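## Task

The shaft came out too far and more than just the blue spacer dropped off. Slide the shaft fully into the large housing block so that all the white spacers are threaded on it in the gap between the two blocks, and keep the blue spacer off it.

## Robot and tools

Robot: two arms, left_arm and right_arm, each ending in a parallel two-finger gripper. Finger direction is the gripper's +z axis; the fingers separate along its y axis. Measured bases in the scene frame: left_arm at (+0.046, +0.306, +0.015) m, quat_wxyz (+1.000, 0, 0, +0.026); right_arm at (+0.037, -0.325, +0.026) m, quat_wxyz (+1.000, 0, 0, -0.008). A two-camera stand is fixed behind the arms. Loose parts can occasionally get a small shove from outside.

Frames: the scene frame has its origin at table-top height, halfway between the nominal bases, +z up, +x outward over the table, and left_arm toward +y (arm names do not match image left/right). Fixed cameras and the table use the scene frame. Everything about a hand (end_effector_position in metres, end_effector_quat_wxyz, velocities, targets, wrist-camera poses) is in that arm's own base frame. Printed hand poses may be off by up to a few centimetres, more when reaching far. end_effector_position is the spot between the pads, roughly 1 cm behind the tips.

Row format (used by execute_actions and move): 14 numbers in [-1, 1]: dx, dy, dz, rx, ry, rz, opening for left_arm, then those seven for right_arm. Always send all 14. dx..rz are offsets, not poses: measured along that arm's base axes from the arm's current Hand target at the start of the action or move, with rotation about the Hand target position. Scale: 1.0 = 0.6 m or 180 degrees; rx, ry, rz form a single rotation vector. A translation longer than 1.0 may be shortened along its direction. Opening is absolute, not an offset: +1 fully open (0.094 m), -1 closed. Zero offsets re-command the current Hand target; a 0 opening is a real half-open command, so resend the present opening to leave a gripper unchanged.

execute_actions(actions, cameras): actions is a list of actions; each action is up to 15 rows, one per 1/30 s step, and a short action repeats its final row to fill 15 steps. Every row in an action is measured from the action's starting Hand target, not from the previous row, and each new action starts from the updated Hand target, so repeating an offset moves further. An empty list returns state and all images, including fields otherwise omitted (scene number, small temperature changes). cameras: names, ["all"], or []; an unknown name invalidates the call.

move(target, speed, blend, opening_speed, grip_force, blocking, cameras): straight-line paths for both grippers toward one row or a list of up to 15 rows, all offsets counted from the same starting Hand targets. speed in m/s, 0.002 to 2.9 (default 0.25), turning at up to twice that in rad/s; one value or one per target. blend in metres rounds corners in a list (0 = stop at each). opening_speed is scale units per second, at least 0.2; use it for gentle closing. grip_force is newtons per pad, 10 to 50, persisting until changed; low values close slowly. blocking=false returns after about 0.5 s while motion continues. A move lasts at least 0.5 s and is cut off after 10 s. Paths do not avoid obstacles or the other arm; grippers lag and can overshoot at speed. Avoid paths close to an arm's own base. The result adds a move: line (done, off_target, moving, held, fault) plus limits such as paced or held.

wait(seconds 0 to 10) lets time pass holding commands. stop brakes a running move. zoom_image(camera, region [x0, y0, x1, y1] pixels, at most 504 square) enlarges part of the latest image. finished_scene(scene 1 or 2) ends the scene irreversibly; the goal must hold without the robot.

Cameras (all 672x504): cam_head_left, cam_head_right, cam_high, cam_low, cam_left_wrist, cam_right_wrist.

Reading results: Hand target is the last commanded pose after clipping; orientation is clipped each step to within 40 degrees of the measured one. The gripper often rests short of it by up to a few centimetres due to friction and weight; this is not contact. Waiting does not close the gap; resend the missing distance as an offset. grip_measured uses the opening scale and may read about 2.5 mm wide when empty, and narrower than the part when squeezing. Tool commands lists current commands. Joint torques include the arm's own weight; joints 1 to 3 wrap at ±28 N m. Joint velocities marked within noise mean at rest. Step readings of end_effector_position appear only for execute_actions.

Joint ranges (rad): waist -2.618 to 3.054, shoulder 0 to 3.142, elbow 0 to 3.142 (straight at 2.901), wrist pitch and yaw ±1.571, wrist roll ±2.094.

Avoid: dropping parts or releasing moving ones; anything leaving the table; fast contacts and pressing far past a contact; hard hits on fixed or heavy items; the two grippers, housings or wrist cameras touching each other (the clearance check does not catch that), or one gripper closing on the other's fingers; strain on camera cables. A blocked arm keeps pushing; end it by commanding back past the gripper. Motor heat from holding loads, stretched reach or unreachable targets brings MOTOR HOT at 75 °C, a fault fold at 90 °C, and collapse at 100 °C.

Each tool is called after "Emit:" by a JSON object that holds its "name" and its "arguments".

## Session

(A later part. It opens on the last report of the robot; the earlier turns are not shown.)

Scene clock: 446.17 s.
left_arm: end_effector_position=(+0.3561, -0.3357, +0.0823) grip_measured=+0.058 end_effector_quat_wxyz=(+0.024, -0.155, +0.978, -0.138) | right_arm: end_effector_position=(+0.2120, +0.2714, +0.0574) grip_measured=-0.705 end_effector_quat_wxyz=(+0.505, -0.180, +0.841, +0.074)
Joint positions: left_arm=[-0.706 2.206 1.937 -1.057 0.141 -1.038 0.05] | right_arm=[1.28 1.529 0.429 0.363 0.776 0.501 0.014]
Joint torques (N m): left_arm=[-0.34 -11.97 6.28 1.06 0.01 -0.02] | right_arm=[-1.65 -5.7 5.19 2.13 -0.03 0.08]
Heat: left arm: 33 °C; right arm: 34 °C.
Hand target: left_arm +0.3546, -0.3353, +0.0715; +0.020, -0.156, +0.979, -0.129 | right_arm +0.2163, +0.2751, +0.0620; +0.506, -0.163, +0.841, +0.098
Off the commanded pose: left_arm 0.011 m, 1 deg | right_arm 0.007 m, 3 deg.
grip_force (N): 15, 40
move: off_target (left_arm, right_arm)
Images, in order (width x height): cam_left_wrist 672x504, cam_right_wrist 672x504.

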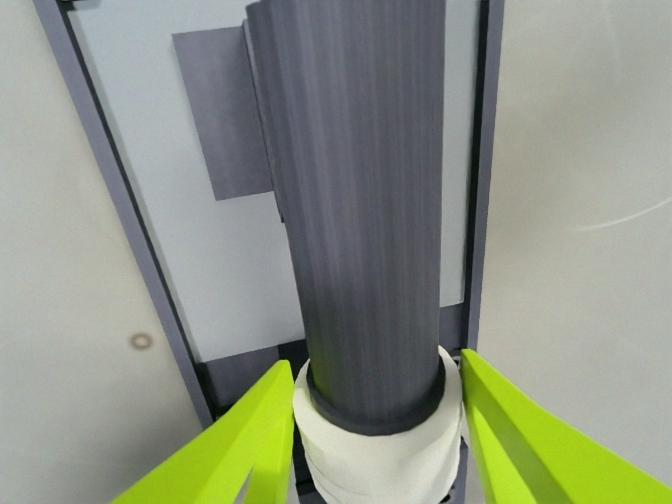

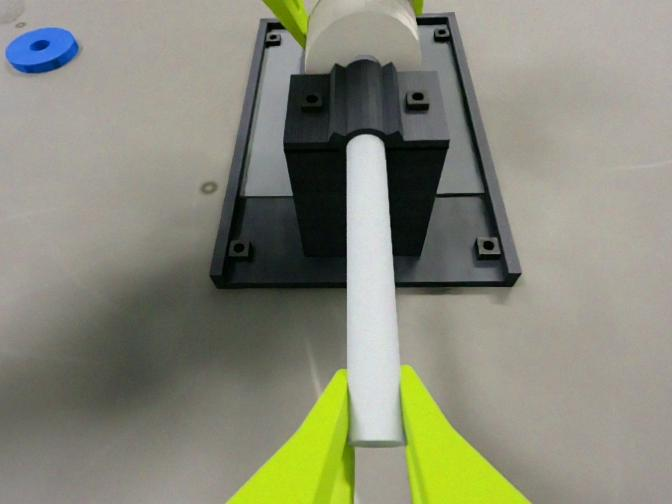

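Emit:
{"name": "move", "arguments": {"target": [[0, 0, 0, 0, 0, 0, -0.05, 0.0062, 0.0025, 0, 0.03, 0.012, 0, -0.82], [0, 0, 0, 0, 0, 0, -0.05, 0.0124, 0.005, 0, -0.03, -0.012, 0, -0.82], [0, 0, 0, 0, 0, 0, -0.05, 0.0155, 0.0063, 0, 0.03, 0.012, 0, -0.82], [0, 0, 0, 0, 0, 0, -0.05, 0.0155, 0.0063, 0, 0, 0, 0, -0.82]], "speed": [0.08, 0.08, 0.08, 0.08], "cameras": ["cam_right_wrist", "cam_left_wrist"]}}

Emit:
{"name": "zoom_image", "arguments": {"camera": "cam_left_wrist", "region": [260, 340, 480, 504]}}

Emit:
{"name": "zoom_image", "arguments": {"camera": "cam_right_wrist", "region": [270, 0, 470, 140]}}

Scene clock: 454.10 s.
left_arm: end_effector_position=(+0.3561, -0.3358, +0.0823) grip_measured=+0.058 end_effector_quat_wxyz=(+0.025, -0.155, +0.978, -0.138) | right_arm: end_effector_position=(+0.2151, +0.2724, +0.0577) grip_measured=-0.705 end_effector_quat_wxyz=(+0.499, -0.170, +0.844, +0.102)
Joint positions: left_arm=[-0.706 2.206 1.937 -1.057 0.141 -1.038 0.05] | right_arm=[1.247 1.514 0.404 0.418 0.715 0.501 0.014]
Joint torques (N m): left_arm=[-0.34 -11.96 6.28 1.05 0.02 -0.02] | right_arm=[-1.69 -1.91 8.46 1.91 0.28 -0.2]
Heat: left arm: 33 °C; right arm: 34 °C.
Hand target: left_arm +0.3546, -0.3353, +0.0715; +0.020, -0.156, +0.979, -0.129 | right_arm +0.2256, +0.2788, +0.0620; +0.506, -0.163, +0.841, +0.098
Off the commanded pose: left_arm 0.011 m, 1 deg | right_arm 0.013 m, 1 deg.
grip_force (N): 15, 40
move: off_target (left_arm, right_arm)
Images, in order (width x height): cam_left_wrist 672x504, cam_right_wrist 672x504.

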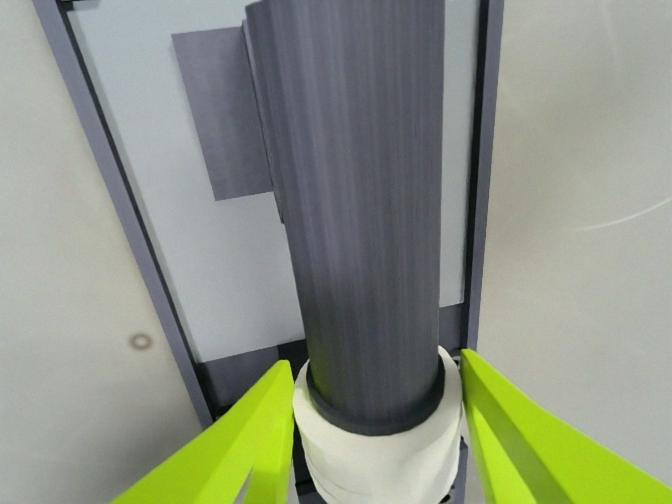

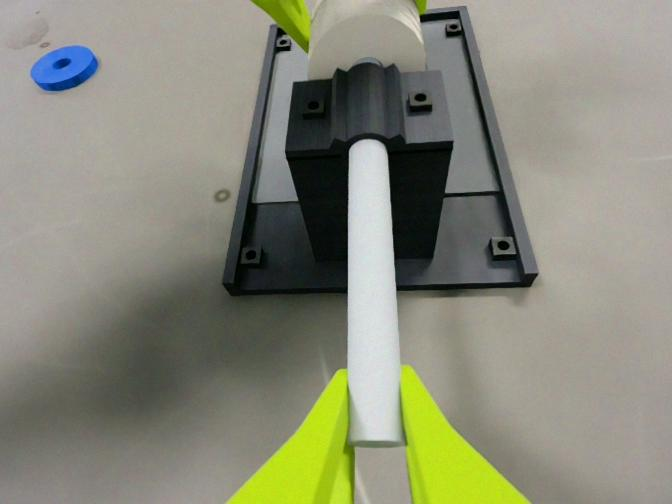

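Scaled by 2.291 from the camera's 672x504 image, which has a finer 960x720 frame.

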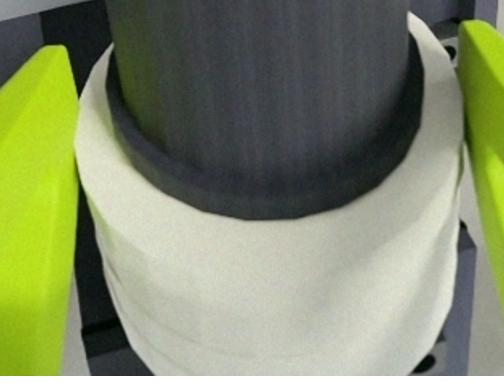

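Scaled by 2.520 from the camera's 672x504 image, which has a finer 960x720 frame.

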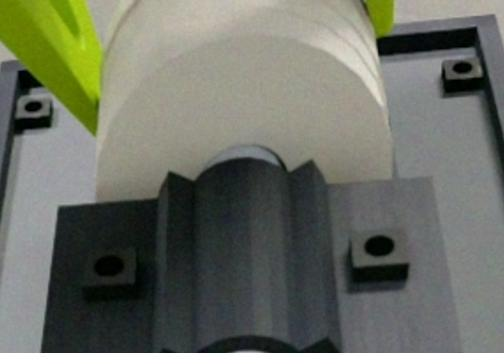

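Emit:
{"name": "move", "arguments": {"target": [[0, 0, 0, 0, 0, 0, -0.05, 0, 0, 0.0067, 0, 0, 0, -0.82], [0, 0, 0, 0, 0, 0, -0.05, 0, 0, 0.0067, 0.03, 0.012, 0, -0.82], [0, 0, 0, 0, 0, 0, -0.05, 0, 0, 0.0067, -0.03, -0.012, 0, -0.82], [0, 0, 0, 0, 0, 0, -0.05, 0, 0, 0.0067, 0, 0, 0, -0.82]], "speed": [0.05, 0.08, 0.08, 0.08], "cameras": ["cam_right_wrist", "cam_left_wrist"]}}

Scene clock: 460.60 s.
left_arm: end_effector_position=(+0.3562, -0.3358, +0.0823) grip_measured=+0.058 end_effector_quat_wxyz=(+0.025, -0.155, +0.978, -0.138) | right_arm: end_effector_position=(+0.2175, +0.2732, +0.0578) grip_measured=-0.705 end_effector_quat_wxyz=(+0.499, -0.185, +0.844, +0.071)
Joint positions: left_arm=[-0.706 2.206 1.937 -1.057 0.141 -1.038 0.05] | right_arm=[1.255 1.533 0.447 0.351 0.749 0.478 0.014]
Joint torques (N m): left_arm=[-0.34 -11.97 6.3 1.04 0.01 -0.02] | right_arm=[-2.26 -5.56 5.81 2.26 -0.02 0.03]
Heat: left arm: 33 °C; right arm: 34 °C.
Hand target: left_arm +0.3546, -0.3353, +0.0715; +0.020, -0.156, +0.979, -0.129 | right_arm +0.2256, +0.2788, +0.0659; +0.506, -0.163, +0.841, +0.098
Off the commanded pose: left_arm 0.011 m, 1 deg | right_arm 0.013 m, 4 deg.
grip_force (N): 15, 40
move: off_target (left_arm, right_arm)
Images, in order (width x height): cam_left_wrist 672x504, cam_right_wrist 672x504.

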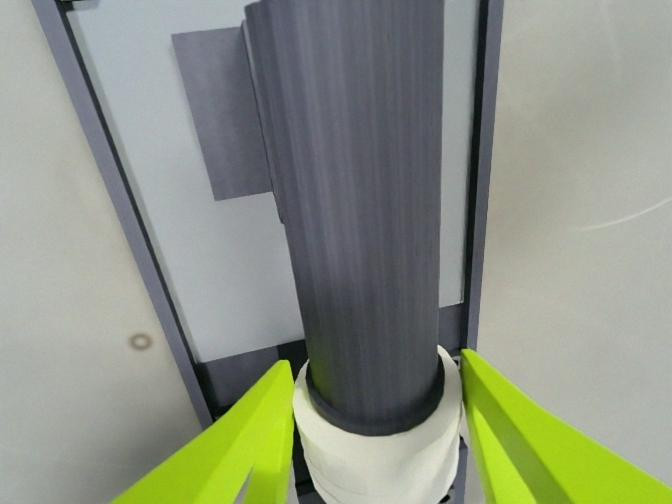

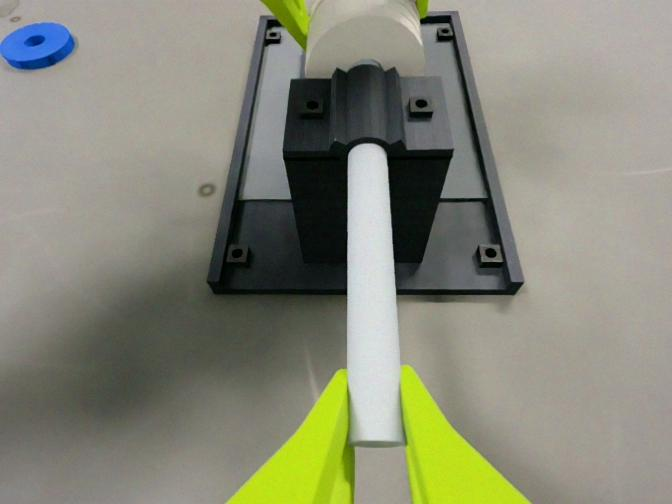

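Emit:
{"name": "move", "arguments": {"target": [[0, 0, 0, 0, 0, 0, -0.05, 0.0093, 0.0038, 0, 0.026, 0.0104, 0, -0.82], [0, 0, 0, 0, 0, 0, -0.05, 0.0185, 0.0075, 0, -0.026, -0.0104, 0, -0.82], [0, 0, 0, 0, 0, 0, -0.05, 0.0278, 0.01125, 0, 0.026, 0.0104, 0, -0.82], [0, 0, 0, 0, 0, 0, -0.05, 0.0278, 0.01125, 0, 0, 0, 0, -0.82]], "speed": 0.1, "blend": [0.003, 0.003, 0.003, 0], "cameras": ["cam_right_wrist", "cam_left_wrist", "cam_low"]}}

Scene clock: 466.43 s.
left_arm: end_effector_position=(+0.3563, -0.3359, +0.0823) grip_measured=+0.058 end_effector_quat_wxyz=(+0.025, -0.155, +0.978, -0.138) | right_arm: end_effector_position=(+0.2381, +0.2812, +0.0591) grip_measured=-0.705 end_effector_quat_wxyz=(+0.492, -0.169, +0.848, +0.101)
Joint positions: left_arm=[-0.706 2.206 1.937 -1.056 0.141 -1.038 0.05] | right_arm=[1.164 1.567 0.471 0.427 0.645 0.45 0.014]
Joint torques (N m): left_arm=[-0.35 -12 6.3 1.04 0.01 -0.02] | right_arm=[0.44 -4.37 7.01 2.01 0.53 -0.12]
Heat: left arm: 33 °C; right arm: 34 °C.
Hand target: left_arm +0.3546, -0.3353, +0.0714; +0.020, -0.156, +0.979, -0.129 | right_arm +0.2423, +0.2856, +0.0661; +0.506, -0.163, +0.841, +0.099
Off the commanded pose: left_arm 0.011 m, 1 deg | right_arm 0.009 m, 2 deg.
grip_force (N): 15, 40
move: off_target (left_arm)
Images, in order (width x height): cam_low 672x504, cam_left_wrist 672x504, cam_right_wrist 672x504.

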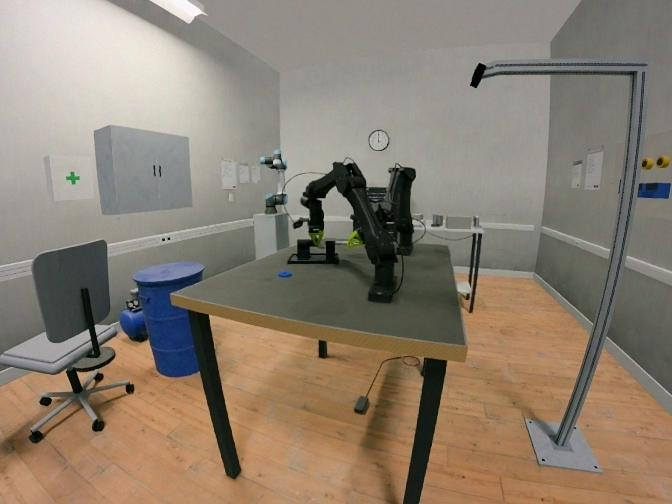

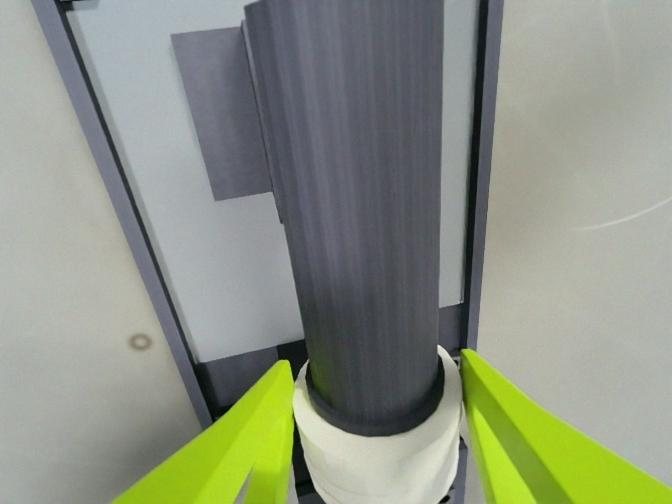

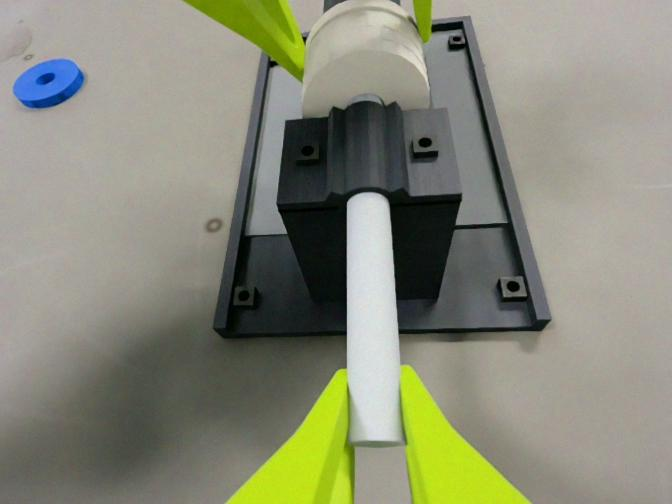

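Emit:
{"name": "move", "arguments": {"target": [0, 0, 0, 0, 0, 0, 0.2, 0, 0, 0, 0, 0, 0, -0.82], "opening_speed": 0.4, "cameras": ["cam_right_wrist", "cam_left_wrist"]}}

Emit:
{"name": "zoom_image", "arguments": {"camera": "cam_left_wrist", "region": [260, 340, 480, 504]}}

Emit:
{"name": "zoom_image", "arguments": {"camera": "cam_right_wrist", "region": [250, 0, 470, 140]}}

Scene clock: 468.23 s.
left_arm: end_effector_position=(+0.3563, -0.3359, +0.0823) grip_measured=+0.197 end_effector_quat_wxyz=(+0.025, -0.155, +0.978, -0.138) | right_arm: end_effector_position=(+0.2381, +0.2812, +0.0589) grip_measured=-0.705 end_effector_quat_wxyz=(+0.492, -0.169, +0.848, +0.101)
Joint positions: left_arm=[-0.706 2.206 1.937 -1.056 0.141 -1.038 0.056] | right_arm=[1.164 1.567 0.471 0.427 0.645 0.45 0.014]
Joint torques (N m): left_arm=[-0.34 -11.97 6.28 1.04 0.02 -0.02] | right_arm=[0.44 -4.36 7.01 2 0.53 -0.11]
Heat: left arm: 33 °C; right arm: 35 °C.
Hand target: left_arm +0.3546, -0.3353, +0.0714; +0.020, -0.156, +0.979, -0.129 | right_arm +0.2423, +0.2856, +0.0659; +0.506, -0.163, +0.841, +0.098
Off the commanded pose: left_arm 0.011 m, 1 deg | right_arm 0.009 m, 2 deg.
grip_force (N): 15, 40
move: off_target (left_arm)
Images, in order (width x height): cam_left_wrist 672x504, cam_right_wrist 672x504.

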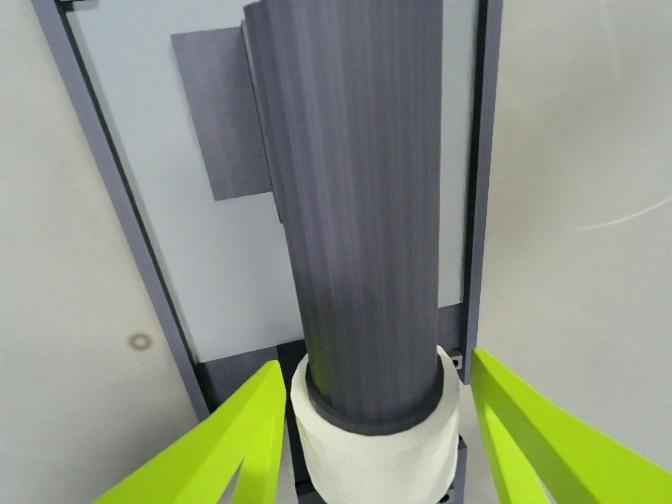

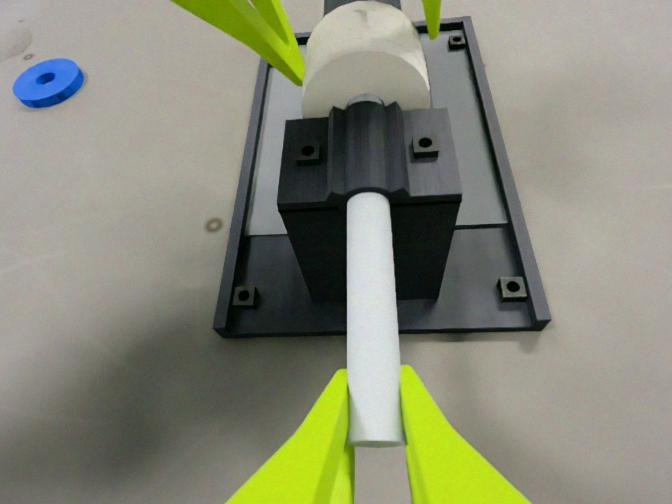

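Scaled by 2.291 from the camera's 672x504 image, which has a finer 960x720 frame.

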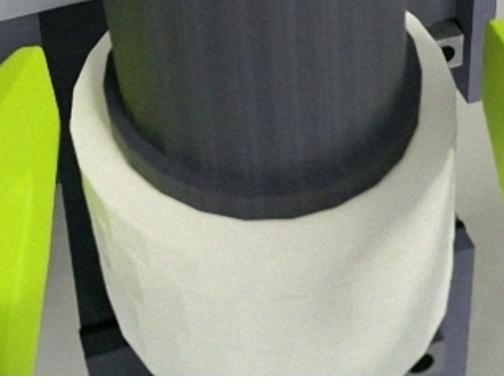

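Scaled by 2.291 from the camera's 672x504 image, which has a finer 960x720 frame.

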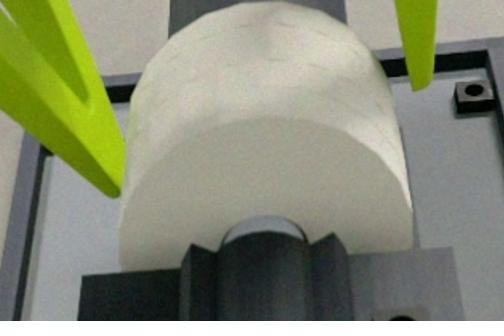

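Emit:
{"name": "move", "arguments": {"target": [[-0.008, 0.0245, 0.0965, 0, 0, 0, 0.2, 0, 0, 0, 0, 0, 0, -0.82], [-0.02, 0.1, 0.26, 0, 0, 0, 0.2, 0, 0, 0, 0, 0, 0, -0.82]], "speed": [0.1, 0.2], "blend": [0.02, 0], "cameras": ["cam_right_wrist", "cam_high", "cam_head_left"]}}

Scene clock: 470.87 s.
left_arm: end_effector_position=(+0.3456, -0.2770, +0.2138) grip_measured=+0.197 end_effector_quat_wxyz=(+0.027, -0.163, +0.977, -0.136) | right_arm: end_effector_position=(+0.2381, +0.2812, +0.0589) grip_measured=-0.705 end_effector_quat_wxyz=(+0.492, -0.169, +0.848, +0.101)
Joint positions: left_arm=[-0.616 2.128 2.351 -1.563 0.153 -0.964 0.056] | right_arm=[1.164 1.567 0.471 0.427 0.645 0.45 0.014]
Joint torques (N m): left_arm=[0.05 -14.27 7.75 0.82 0.11 0.09] | right_arm=[0.44 -4.37 7.02 2.01 0.53 -0.11]
Heat: left arm: 33 °C; right arm: 35 °C.
Hand target: left_arm +0.3426, -0.2752, +0.2275; +0.020, -0.156, +0.979, -0.129 | right_arm +0.2423, +0.2856, +0.0659; +0.506, -0.163, +0.841, +0.098
Off the commanded pose: left_arm 0.014 m, 1 deg | right_arm 0.009 m, 2 deg.
joint sent to its limit (left arm) — joint 4 (wrist pitch), lower limit. The joint targets are off in orientation, not in position.
grip_force (N): 15, 40
move: off_target (left_arm)
Images, in order (width x height): cam_head_left 672x504, cam_high 672x504, cam_right_wrist 672x504.

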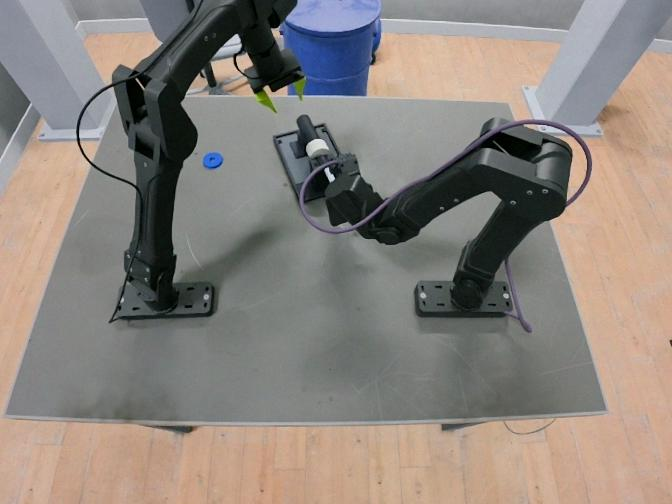

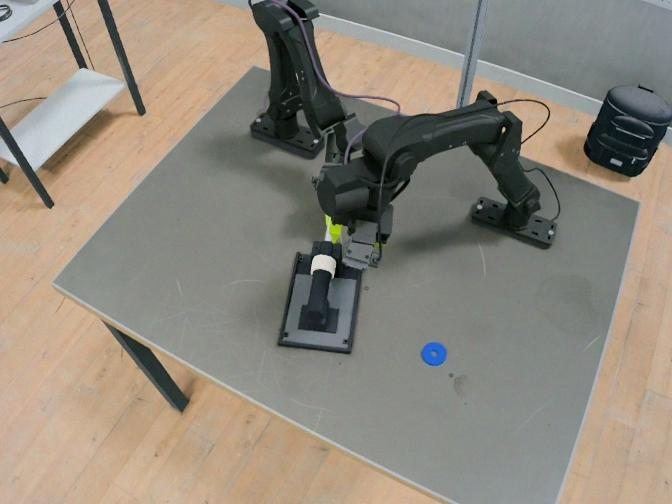

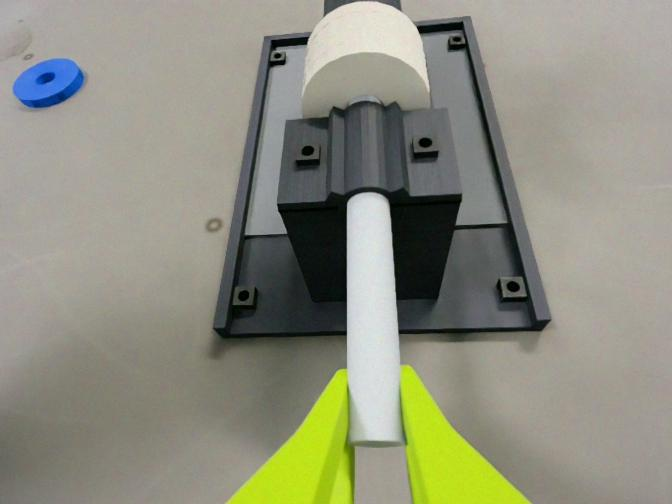

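Emit:
{"name": "move", "arguments": {"target": [[-0.0125, 0.05, 0.01, 0, 0, 0, 0.2, 0.0106, 0.0004, 0, 0.026, 0.0104, 0, -0.82], [-0.025, 0.1, 0.02, 0, 0, 0, 0.2, 0.02, 0.004, 0, -0.026, -0.0104, 0, -0.82], [-0.0375, 0.15, 0.03, 0, 0, 0, 0.2, 0.0293, 0.0075, 0, 0.026, 0.0104, 0, -0.82], [-0.05, 0.2, 0.033, 0, 0, 0, 0.2, 0.0387, 0.011, 0, -0.026, -0.0104, 0, -0.82], [-0.05, 0.2, 0.033, 0, 0, 0, 0.2, 0.0387, 0.011, 0, 0, 0, 0, -0.82]], "speed": 0.1, "blend": [0.003, 0.003, 0.003, 0.003, 0], "cameras": ["cam_right_wrist", "cam_low"]}}

Scene clock: 476.50 s.
left_arm: end_effector_position=(+0.3195, -0.1585, +0.2391) grip_measured=+0.197 end_effector_quat_wxyz=(+0.032, -0.161, +0.977, -0.135) | right_arm: end_effector_position=(+0.2593, +0.2892, +0.0593) grip_measured=-0.705 end_effector_quat_wxyz=(+0.497, -0.176, +0.845, +0.088)
Joint positions: left_arm=[-0.363 1.793 1.984 -1.567 0.2 -0.709 0.056] | right_arm=[1.111 1.637 0.532 0.46 0.62 0.382 0.014]
Joint torques (N m): left_arm=[0.31 -11.92 5.52 0.82 0.14 0.08] | right_arm=[-0.96 -6.04 6.31 2.12 0.16 0.02]
Heat: left arm: 33 °C; right arm: 35 °C.
Hand target: left_arm +0.3126, -0.1553, +0.2473; +0.020, -0.156, +0.979, -0.129 | right_arm +0.2655, +0.2923, +0.0660; +0.506, -0.163, +0.841, +0.098
Off the commanded pose: left_arm 0.011 m, 2 deg | right_arm 0.010 m, 2 deg.
joint sent to its limit (left arm) — joint 4 (wrist pitch), lower limit. The joint targets still meet the commanded pose.
grip_force (N): 15, 40
move: off_target (left_arm)
Images, in order (width x height): cam_low 672x504, cam_right_wrist 672x504.

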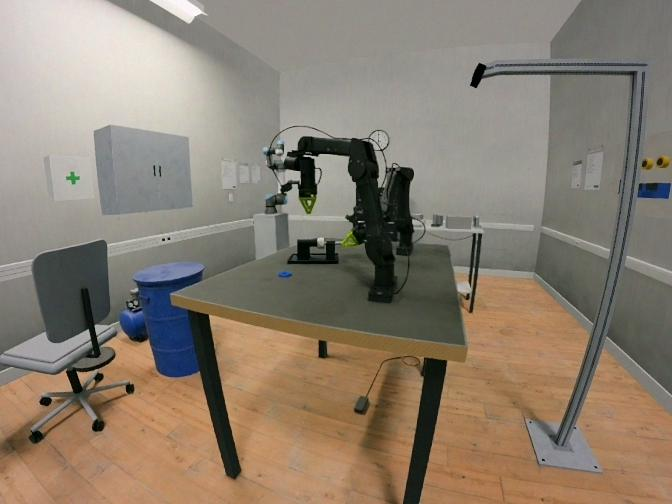

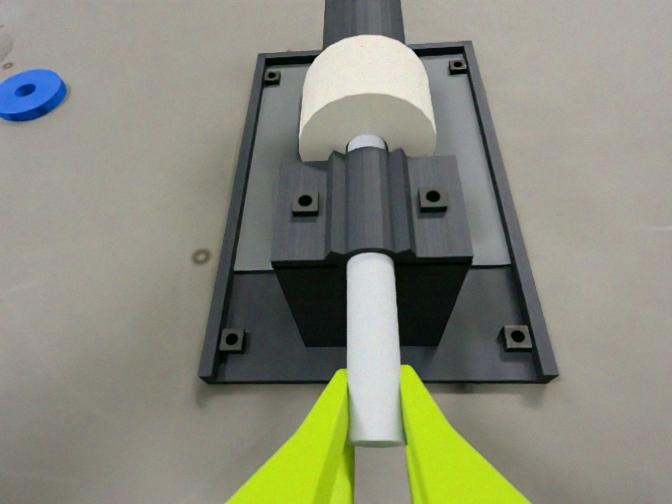

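Emit:
{"name": "move", "arguments": {"target": [[0, 0, 0, 0, 0, 0, 0.2, 0.0094, 0.0035, 0, 0.026, 0.0104, 0, -0.82], [0, 0, 0, 0, 0, 0, 0.2, 0.0187, 0.007, 0, -0.026, -0.0104, 0, -0.82], [0, 0, 0, 0, 0, 0, 0.2, 0.0281, 0.0106, 0, 0.026, 0.0104, 0, -0.82], [0, 0, 0, 0, 0, 0, 0.2, 0.0281, 0.0106, 0, 0, 0, 0, -0.82]], "speed": 0.1, "blend": [0.003, 0.003, 0.003, 0], "cameras": ["cam_right_wrist", "cam_low"]}}

Emit:
{"name": "zoom_image", "arguments": {"camera": "cam_low", "region": [290, 222, 370, 262]}}

Scene clock: 480.67 s.
left_arm: end_effector_position=(+0.3195, -0.1585, +0.2391) grip_measured=+0.197 end_effector_quat_wxyz=(+0.032, -0.161, +0.977, -0.135) | right_arm: end_effector_position=(+0.2606, +0.2900, +0.0591) grip_measured=-0.705 end_effector_quat_wxyz=(+0.492, -0.181, +0.847, +0.088)
Joint positions: left_arm=[-0.363 1.793 1.984 -1.567 0.2 -0.709 0.056] | right_arm=[1.102 1.635 0.541 0.442 0.604 0.376 0.014]
Joint torques (N m): left_arm=[0.31 -11.93 5.5 0.81 0.14 0.09] | right_arm=[-3.62 -2.36 9.11 2.44 -0.01 -0.23]
Heat: left arm: 33 °C; right arm: 35 °C.
Hand target: left_arm +0.3126, -0.1553, +0.2473; +0.020, -0.156, +0.979, -0.129 | right_arm +0.2824, +0.2987, +0.0661; +0.506, -0.163, +0.841, +0.099
Off the commanded pose: left_arm 0.011 m, 2 deg | right_arm 0.024 m, 3 deg.
joint sent to its limit (left arm) — joint 4 (wrist pitch), lower limit. The joint targets still meet the commanded pose.
grip_force (N): 15, 40
move: off_target (left_arm, right_arm)
Images, in order (width x height): cam_low 672x504, cam_right_wrist 672x504.

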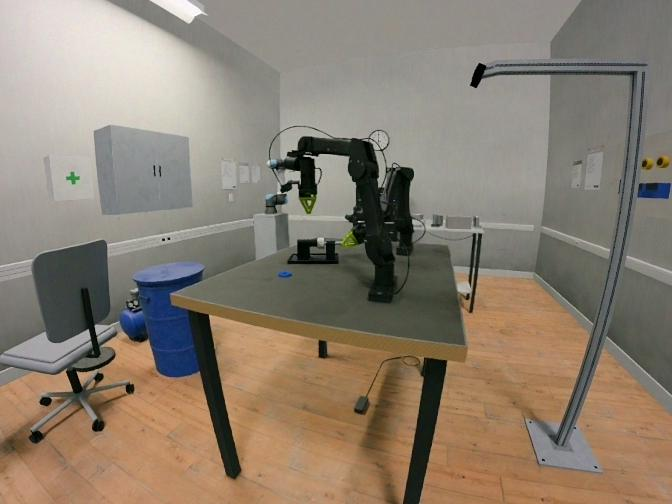

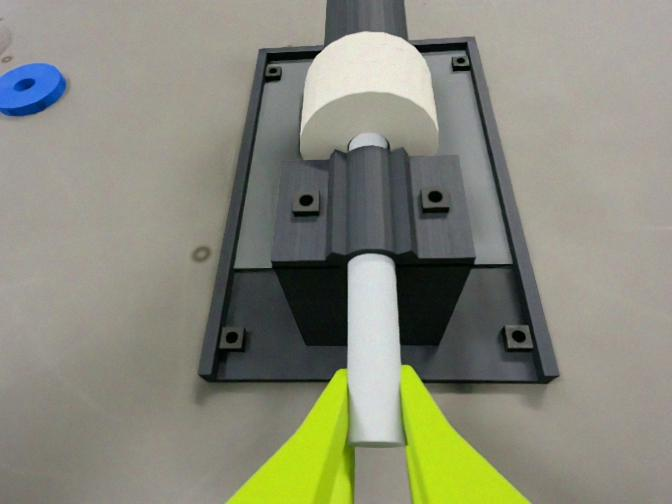

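Scaled by 6.300 from the camera's 672x504 image, which has a finer 960x720 frame.

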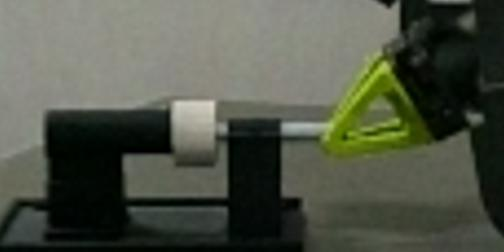

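Emit:
{"name": "move", "arguments": {"target": [[0, 0, 0, 0, 0, 0, 0.2, 0, 0, 0.002, 0.05, 0.02, 0, -0.82], [0, 0, 0, 0, 0, 0, 0.2, 0, 0, 0.002, -0.05, -0.02, 0, -0.82], [0, 0, 0, 0, 0, 0, 0.2, 0, 0, 0.002, 0, 0, 0, -0.82]], "speed": 0.15, "cameras": ["cam_right_wrist"]}}

Scene clock: 485.47 s.
left_arm: end_effector_position=(+0.3195, -0.1585, +0.2391) grip_measured=+0.197 end_effector_quat_wxyz=(+0.032, -0.161, +0.977, -0.135) | right_arm: end_effector_position=(+0.2606, +0.2899, +0.0590) grip_measured=-0.705 end_effector_quat_wxyz=(+0.493, -0.194, +0.846, +0.056)
Joint positions: left_arm=[-0.363 1.793 1.984 -1.567 0.2 -0.709 0.056] | right_arm=[1.12 1.647 0.575 0.38 0.652 0.354 0.014]
Joint torques (N m): left_arm=[0.32 -11.93 5.52 0.81 0.14 0.09] | right_arm=[-4.9 -4.37 6.95 2.83 -0.43 0]
Heat: left arm: 33 °C; right arm: 36 °C.
Hand target: left_arm +0.3126, -0.1553, +0.2473; +0.020, -0.156, +0.979, -0.129 | right_arm +0.2824, +0.2986, +0.0672; +0.506, -0.163, +0.841, +0.098
Off the commanded pose: left_arm 0.011 m, 2 deg | right_arm 0.025 m, 6 deg.
joint sent to its limit (left arm) — joint 4 (wrist pitch), lower limit. The joint targets still meet the commanded pose.
grip_force (N): 15, 40
move: off_target (left_arm, right_arm)
Images, in order (width x height): cam_right_wrist 672x504.

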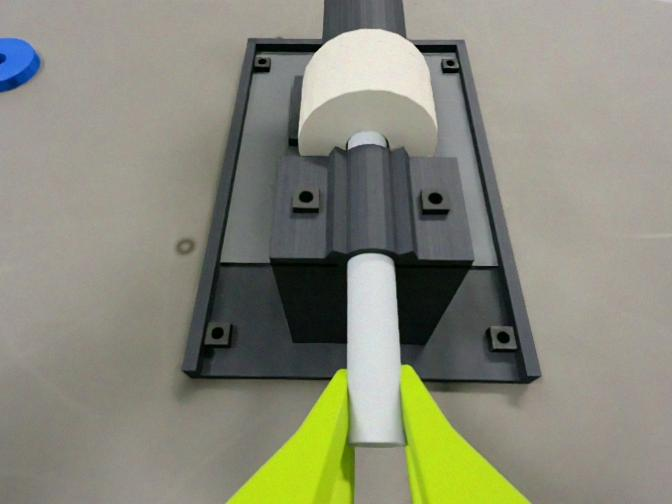

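Emit:
{"name": "move", "arguments": {"target": [[0, 0, 0, 0, 0, 0, 0.2, -0.028, -0.0106, -0.01, 0, 0, 0, -0.82], [0, 0, 0, 0, 0, 0, 0.2, -0.028, -0.0106, -0.01, 0, 0, 0, -0.45]], "speed": 0.05, "opening_speed": 0.5, "cameras": ["cam_right_wrist", "cam_low"]}}

Scene clock: 489.53 s.
left_arm: end_effector_position=(+0.3195, -0.1585, +0.2391) grip_measured=+0.197 end_effector_quat_wxyz=(+0.032, -0.161, +0.977, -0.135) | right_arm: end_effector_position=(+0.2637, +0.2924, +0.0643) grip_measured=-0.452 end_effector_quat_wxyz=(+0.506, -0.168, +0.841, +0.095)
Joint positions: left_arm=[-0.363 1.793 1.984 -1.567 0.2 -0.709 0.056] | right_arm=[1.105 1.645 0.539 0.489 0.623 0.381 0.026]
Joint torques (N m): left_arm=[0.34 -11.93 5.5 0.82 0.14 0.09] | right_arm=[-0.57 -4.93 5.31 2.12 0.13 0.05]
Heat: left arm: 33 °C; right arm: 37 °C.
Hand target: left_arm +0.3126, -0.1553, +0.2473; +0.020, -0.156, +0.979, -0.129 | right_arm +0.2656, +0.2922, +0.0611; +0.506, -0.163, +0.841, +0.098
Off the commanded pose: left_arm 0.011 m, 2 deg | right_arm 0.004 m, 1 deg.
joint sent to its limit (left arm) — joint 4 (wrist pitch), lower limit. The joint targets still meet the commanded pose.
grip_force (N): 15, 40
move: off_target (left_arm); target 2's new opening was sent with right_arm's hand 0.006 m and 3 deg from that target
Images, in order (width x height): cam_low 672x504, cam_right_wrist 672x504.

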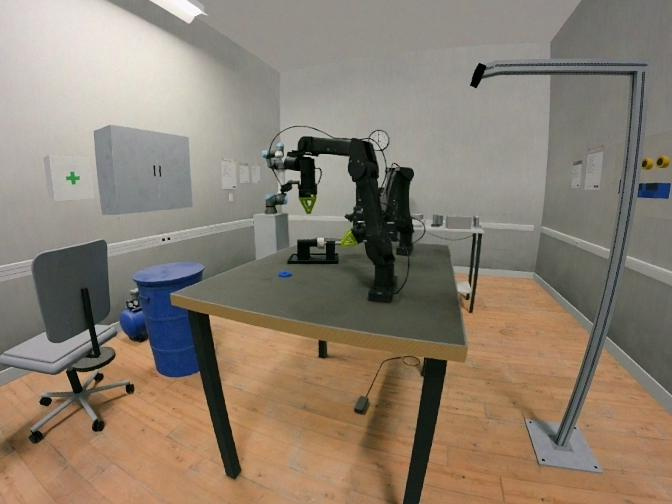

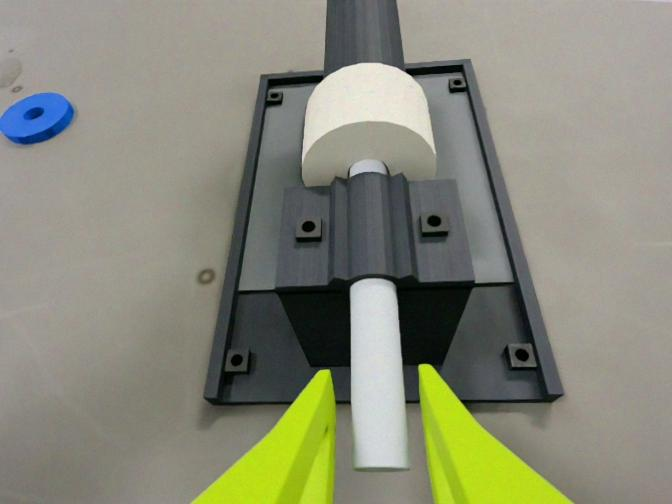

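Emit:
{"name": "move", "arguments": {"target": [[0, 0, 0, 0, 0, 0, 0.2, -0.069, -0.0275, 0, 0, 0, 0, -0.45], [0, 0, 0, 0, 0, 0, 0.2, -0.069, -0.0293, -0.0097, 0, 0, 0, -0.45], [0, 0, 0, 0, 0, 0, 0.2, -0.069, -0.0293, -0.0097, 0, 0, 0, -1.0]], "speed": [0.1, 0.05, 0.05], "opening_speed": 1.0, "cameras": ["cam_right_wrist", "cam_low"]}}

Emit:
{"name": "zoom_image", "arguments": {"camera": "cam_low", "region": [290, 222, 370, 262]}}

Scene clock: 493.70 s.
left_arm: end_effector_position=(+0.3195, -0.1585, +0.2391) grip_measured=+0.197 end_effector_quat_wxyz=(+0.032, -0.161, +0.977, -0.135) | right_arm: end_effector_position=(+0.2237, +0.2765, +0.0515) grip_measured=-0.987 end_effector_quat_wxyz=(+0.497, -0.174, +0.845, +0.095)
Joint positions: left_arm=[-0.363 1.793 1.984 -1.567 0.2 -0.709 0.056] | right_arm=[1.219 1.571 0.426 0.453 0.697 0.475 0.001]
Joint torques (N m): left_arm=[0.32 -11.93 5.49 0.81 0.14 0.09] | right_arm=[0.34 -5.85 4.56 2.01 0.45 0.07]
Heat: left arm: 33 °C; right arm: 36 °C.
Hand target: left_arm +0.3126, -0.1553, +0.2473; +0.020, -0.156, +0.979, -0.129 | right_arm +0.2242, +0.2746, +0.0554; +0.506, -0.163, +0.841, +0.098
Off the commanded pose: left_arm 0.011 m, 2 deg | right_arm 0.004 m, 2 deg.
joint sent to its limit (left arm) — joint 4 (wrist pitch), lower limit. The joint targets still meet the commanded pose.
grip_force (N): 15, 40
move: off_target (left_arm)
Images, in order (width x height): cam_low 672x504, cam_right_wrist 672x504.

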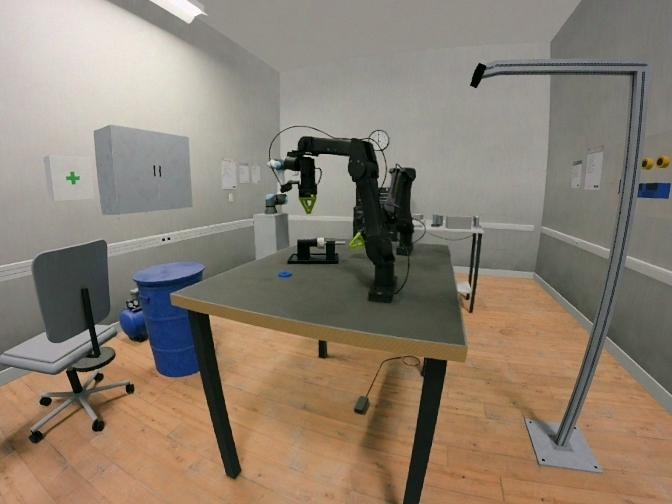

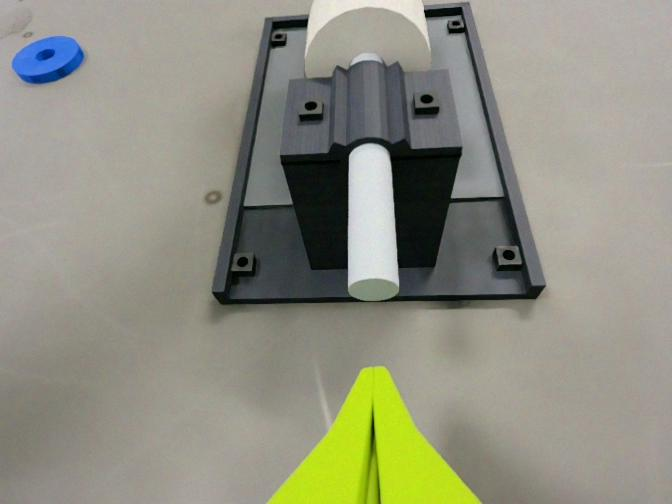

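Scaled by 6.300 from the camera's 672x504 image, which has a finer 960x720 frame.

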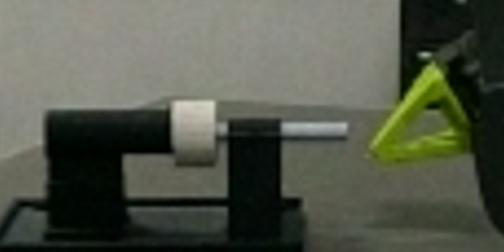

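Emit:
{"name": "move", "arguments": {"target": [0, 0, 0, 0, 0, 0, 0.2, 0, 0, 0.015, 0, 0, 0, -1.0], "speed": 0.05, "cameras": ["cam_right_wrist", "cam_low"]}}

Emit:
{"name": "zoom_image", "arguments": {"camera": "cam_low", "region": [330, 228, 370, 254]}}

Scene clock: 495.53 s.
left_arm: end_effector_position=(+0.3195, -0.1585, +0.2391) grip_measured=+0.197 end_effector_quat_wxyz=(+0.032, -0.161, +0.977, -0.135) | right_arm: end_effector_position=(+0.2230, +0.2745, +0.0537) grip_measured=-0.987 end_effector_quat_wxyz=(+0.495, -0.175, +0.846, +0.093)
Joint positions: left_arm=[-0.363 1.793 1.984 -1.567 0.2 -0.709 0.056] | right_arm=[1.219 1.55 0.426 0.427 0.697 0.475 0.001]
Joint torques (N m): left_arm=[0.34 -11.93 5.52 0.81 0.14 0.08] | right_arm=[0.32 -7.86 5.74 1.72 0.44 0.06]
Heat: left arm: 33 °C; right arm: 36 °C.
Hand target: left_arm +0.3126, -0.1553, +0.2473; +0.020, -0.156, +0.979, -0.129 | right_arm +0.2242, +0.2746, +0.0644; +0.506, -0.163, +0.841, +0.099
Off the commanded pose: left_arm 0.011 m, 2 deg | right_arm 0.011 m, 2 deg.
joint sent to its limit (left arm) — joint 4 (wrist pitch), lower limit. The joint targets still meet the commanded pose.
grip_force (N): 15, 40
move: off_target (left_arm, right_arm)
Images, in order (width x height): cam_low 672x504, cam_right_wrist 672x504.

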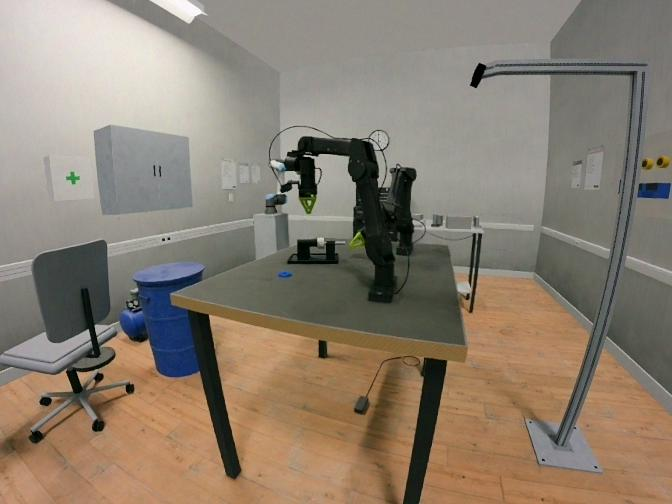

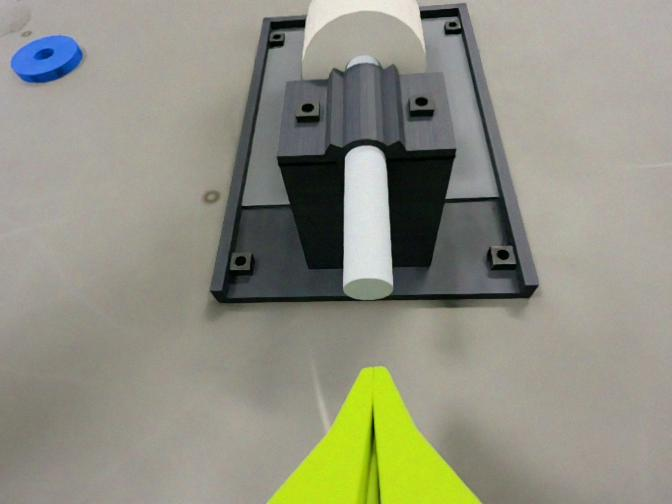

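Scaled by 12.600 from the camera's 672x504 image, which has a finer 960x720 frame.

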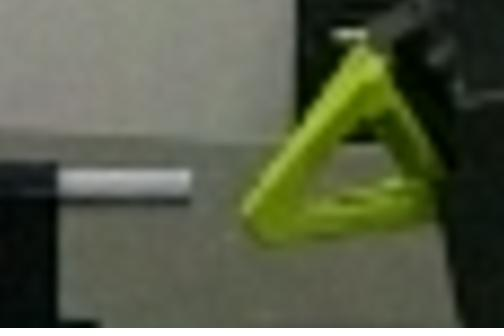

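Emit:
{"name": "move", "arguments": {"target": [0, 0, 0, 0, 0, 0, 0.2, -0.001, 0.0028, 0.0175, 0, 0, 0, -1.0], "speed": 0.05, "cameras": ["cam_right_wrist", "cam_low"]}}

Emit:
{"name": "zoom_image", "arguments": {"camera": "cam_low", "region": [330, 228, 370, 254]}}

Scene clock: 497.63 s.
left_arm: end_effector_position=(+0.3195, -0.1585, +0.2391) grip_measured=+0.197 end_effector_quat_wxyz=(+0.032, -0.161, +0.977, -0.135) | right_arm: end_effector_position=(+0.2201, +0.2684, +0.0560) grip_measured=-0.987 end_effector_quat_wxyz=(+0.489, -0.180, +0.849, +0.084)
Joint positions: left_arm=[-0.363 1.793 1.984 -1.567 0.2 -0.709 0.056] | right_arm=[1.222 1.508 0.426 0.358 0.7 0.478 0.001]
Joint torques (N m): left_arm=[0.32 -11.93 5.5 0.81 0.13 0.09] | right_arm=[0.44 -7.58 7.84 1.69 0.47 0.07]
Heat: left arm: 33 °C; right arm: 36 °C.
Hand target: left_arm +0.3126, -0.1553, +0.2473; +0.020, -0.156, +0.979, -0.129 | right_arm +0.2236, +0.2763, +0.0749; +0.506, -0.163, +0.841, +0.098
Off the commanded pose: left_arm 0.011 m, 2 deg | right_arm 0.021 m, 3 deg.
joint sent to its limit (left arm) — joint 4 (wrist pitch), lower limit. The joint targets still meet the commanded pose.
grip_force (N): 15, 40
move: off_target (left_arm, right_arm)
Images, in order (width x height): cam_low 672x504, cam_right_wrist 672x504.

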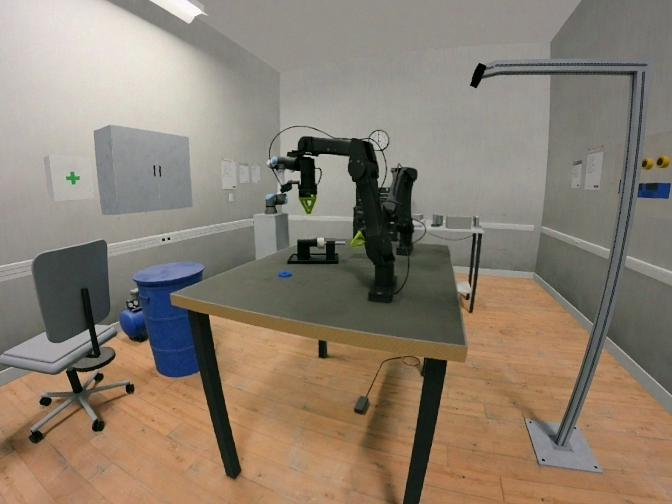

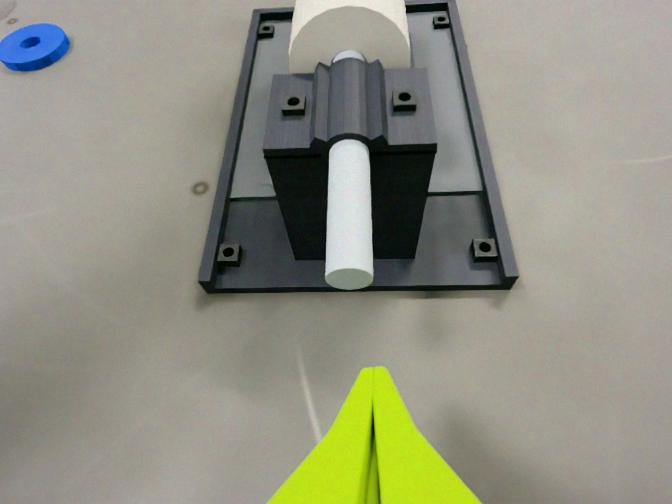

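Scaled by 12.600 from the camera's 672x504 image, which has a finer 960x720 frame.

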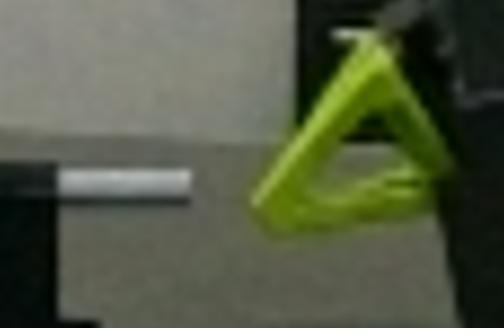

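Emit:
{"name": "move", "arguments": {"target": [[0, 0, 0, 0, 0, 0, 0.2, 0, 0, 0.045, 0, 0, 0, -1.0], [0, 0, 0, 0, 0, 0, 0.2, 0.0005, -0.0012, -0.0223, 0, 0, 0, -1.0]], "speed": [0.1, 0.06], "cameras": ["cam_right_wrist", "cam_low"]}}

Emit:
{"name": "zoom_image", "arguments": {"camera": "cam_low", "region": [330, 228, 370, 254]}}

Scene clock: 501.30 s.
left_arm: end_effector_position=(+0.3195, -0.1585, +0.2391) grip_measured=+0.197 end_effector_quat_wxyz=(+0.032, -0.161, +0.977, -0.135) | right_arm: end_effector_position=(+0.2238, +0.2783, +0.0640) grip_measured=-0.987 end_effector_quat_wxyz=(+0.501, -0.168, +0.843, +0.103)
Joint positions: left_arm=[-0.363 1.793 1.984 -1.567 0.2 -0.709 0.056] | right_arm=[1.222 1.524 0.44 0.411 0.701 0.48 0.001]
Joint torques (N m): left_arm=[0.31 -11.93 5.5 0.81 0.14 0.09] | right_arm=[0.32 -3.88 4.81 2.04 0.44 0.03]
Heat: left arm: 33 °C; right arm: 36 °C.
Hand target: left_arm +0.3126, -0.1553, +0.2473; +0.020, -0.156, +0.979, -0.129 | right_arm +0.2239, +0.2756, +0.0614; +0.506, -0.163, +0.841, +0.098
Off the commanded pose: left_arm 0.011 m, 2 deg | right_arm 0.004 m, 1 deg.
joint sent to its limit (left arm) — joint 4 (wrist pitch), lower limit. The joint targets still meet the commanded pose.
grip_force (N): 15, 40
move: off_target (left_arm)
Images, in order (width x height): cam_low 672x504, cam_right_wrist 672x504.

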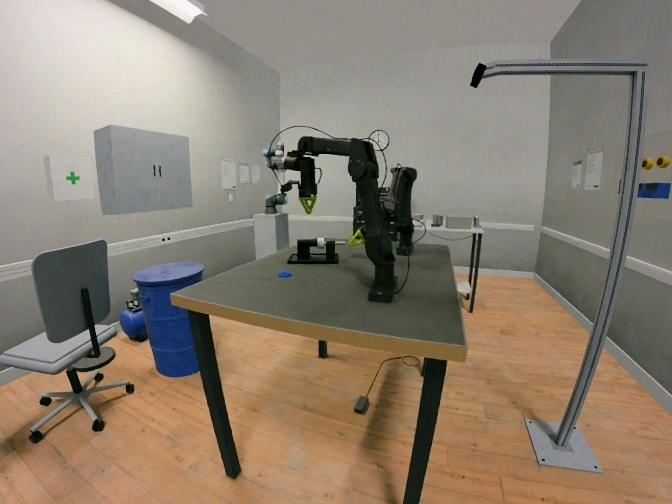

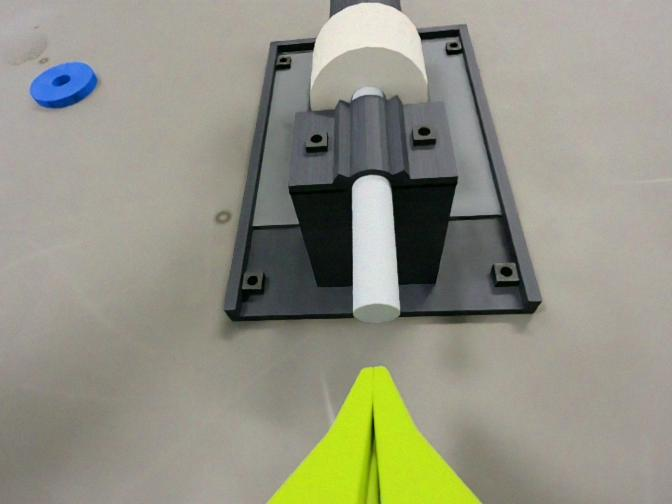

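Scaled by 12.600 from the camera's 672x504 image, which has a finer 960x720 frame.

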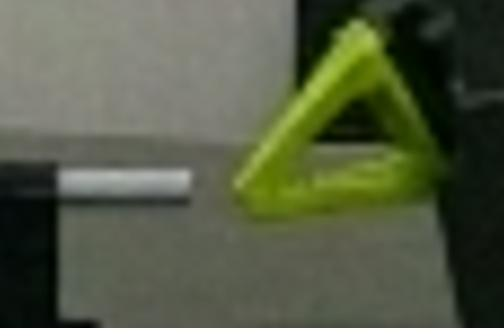

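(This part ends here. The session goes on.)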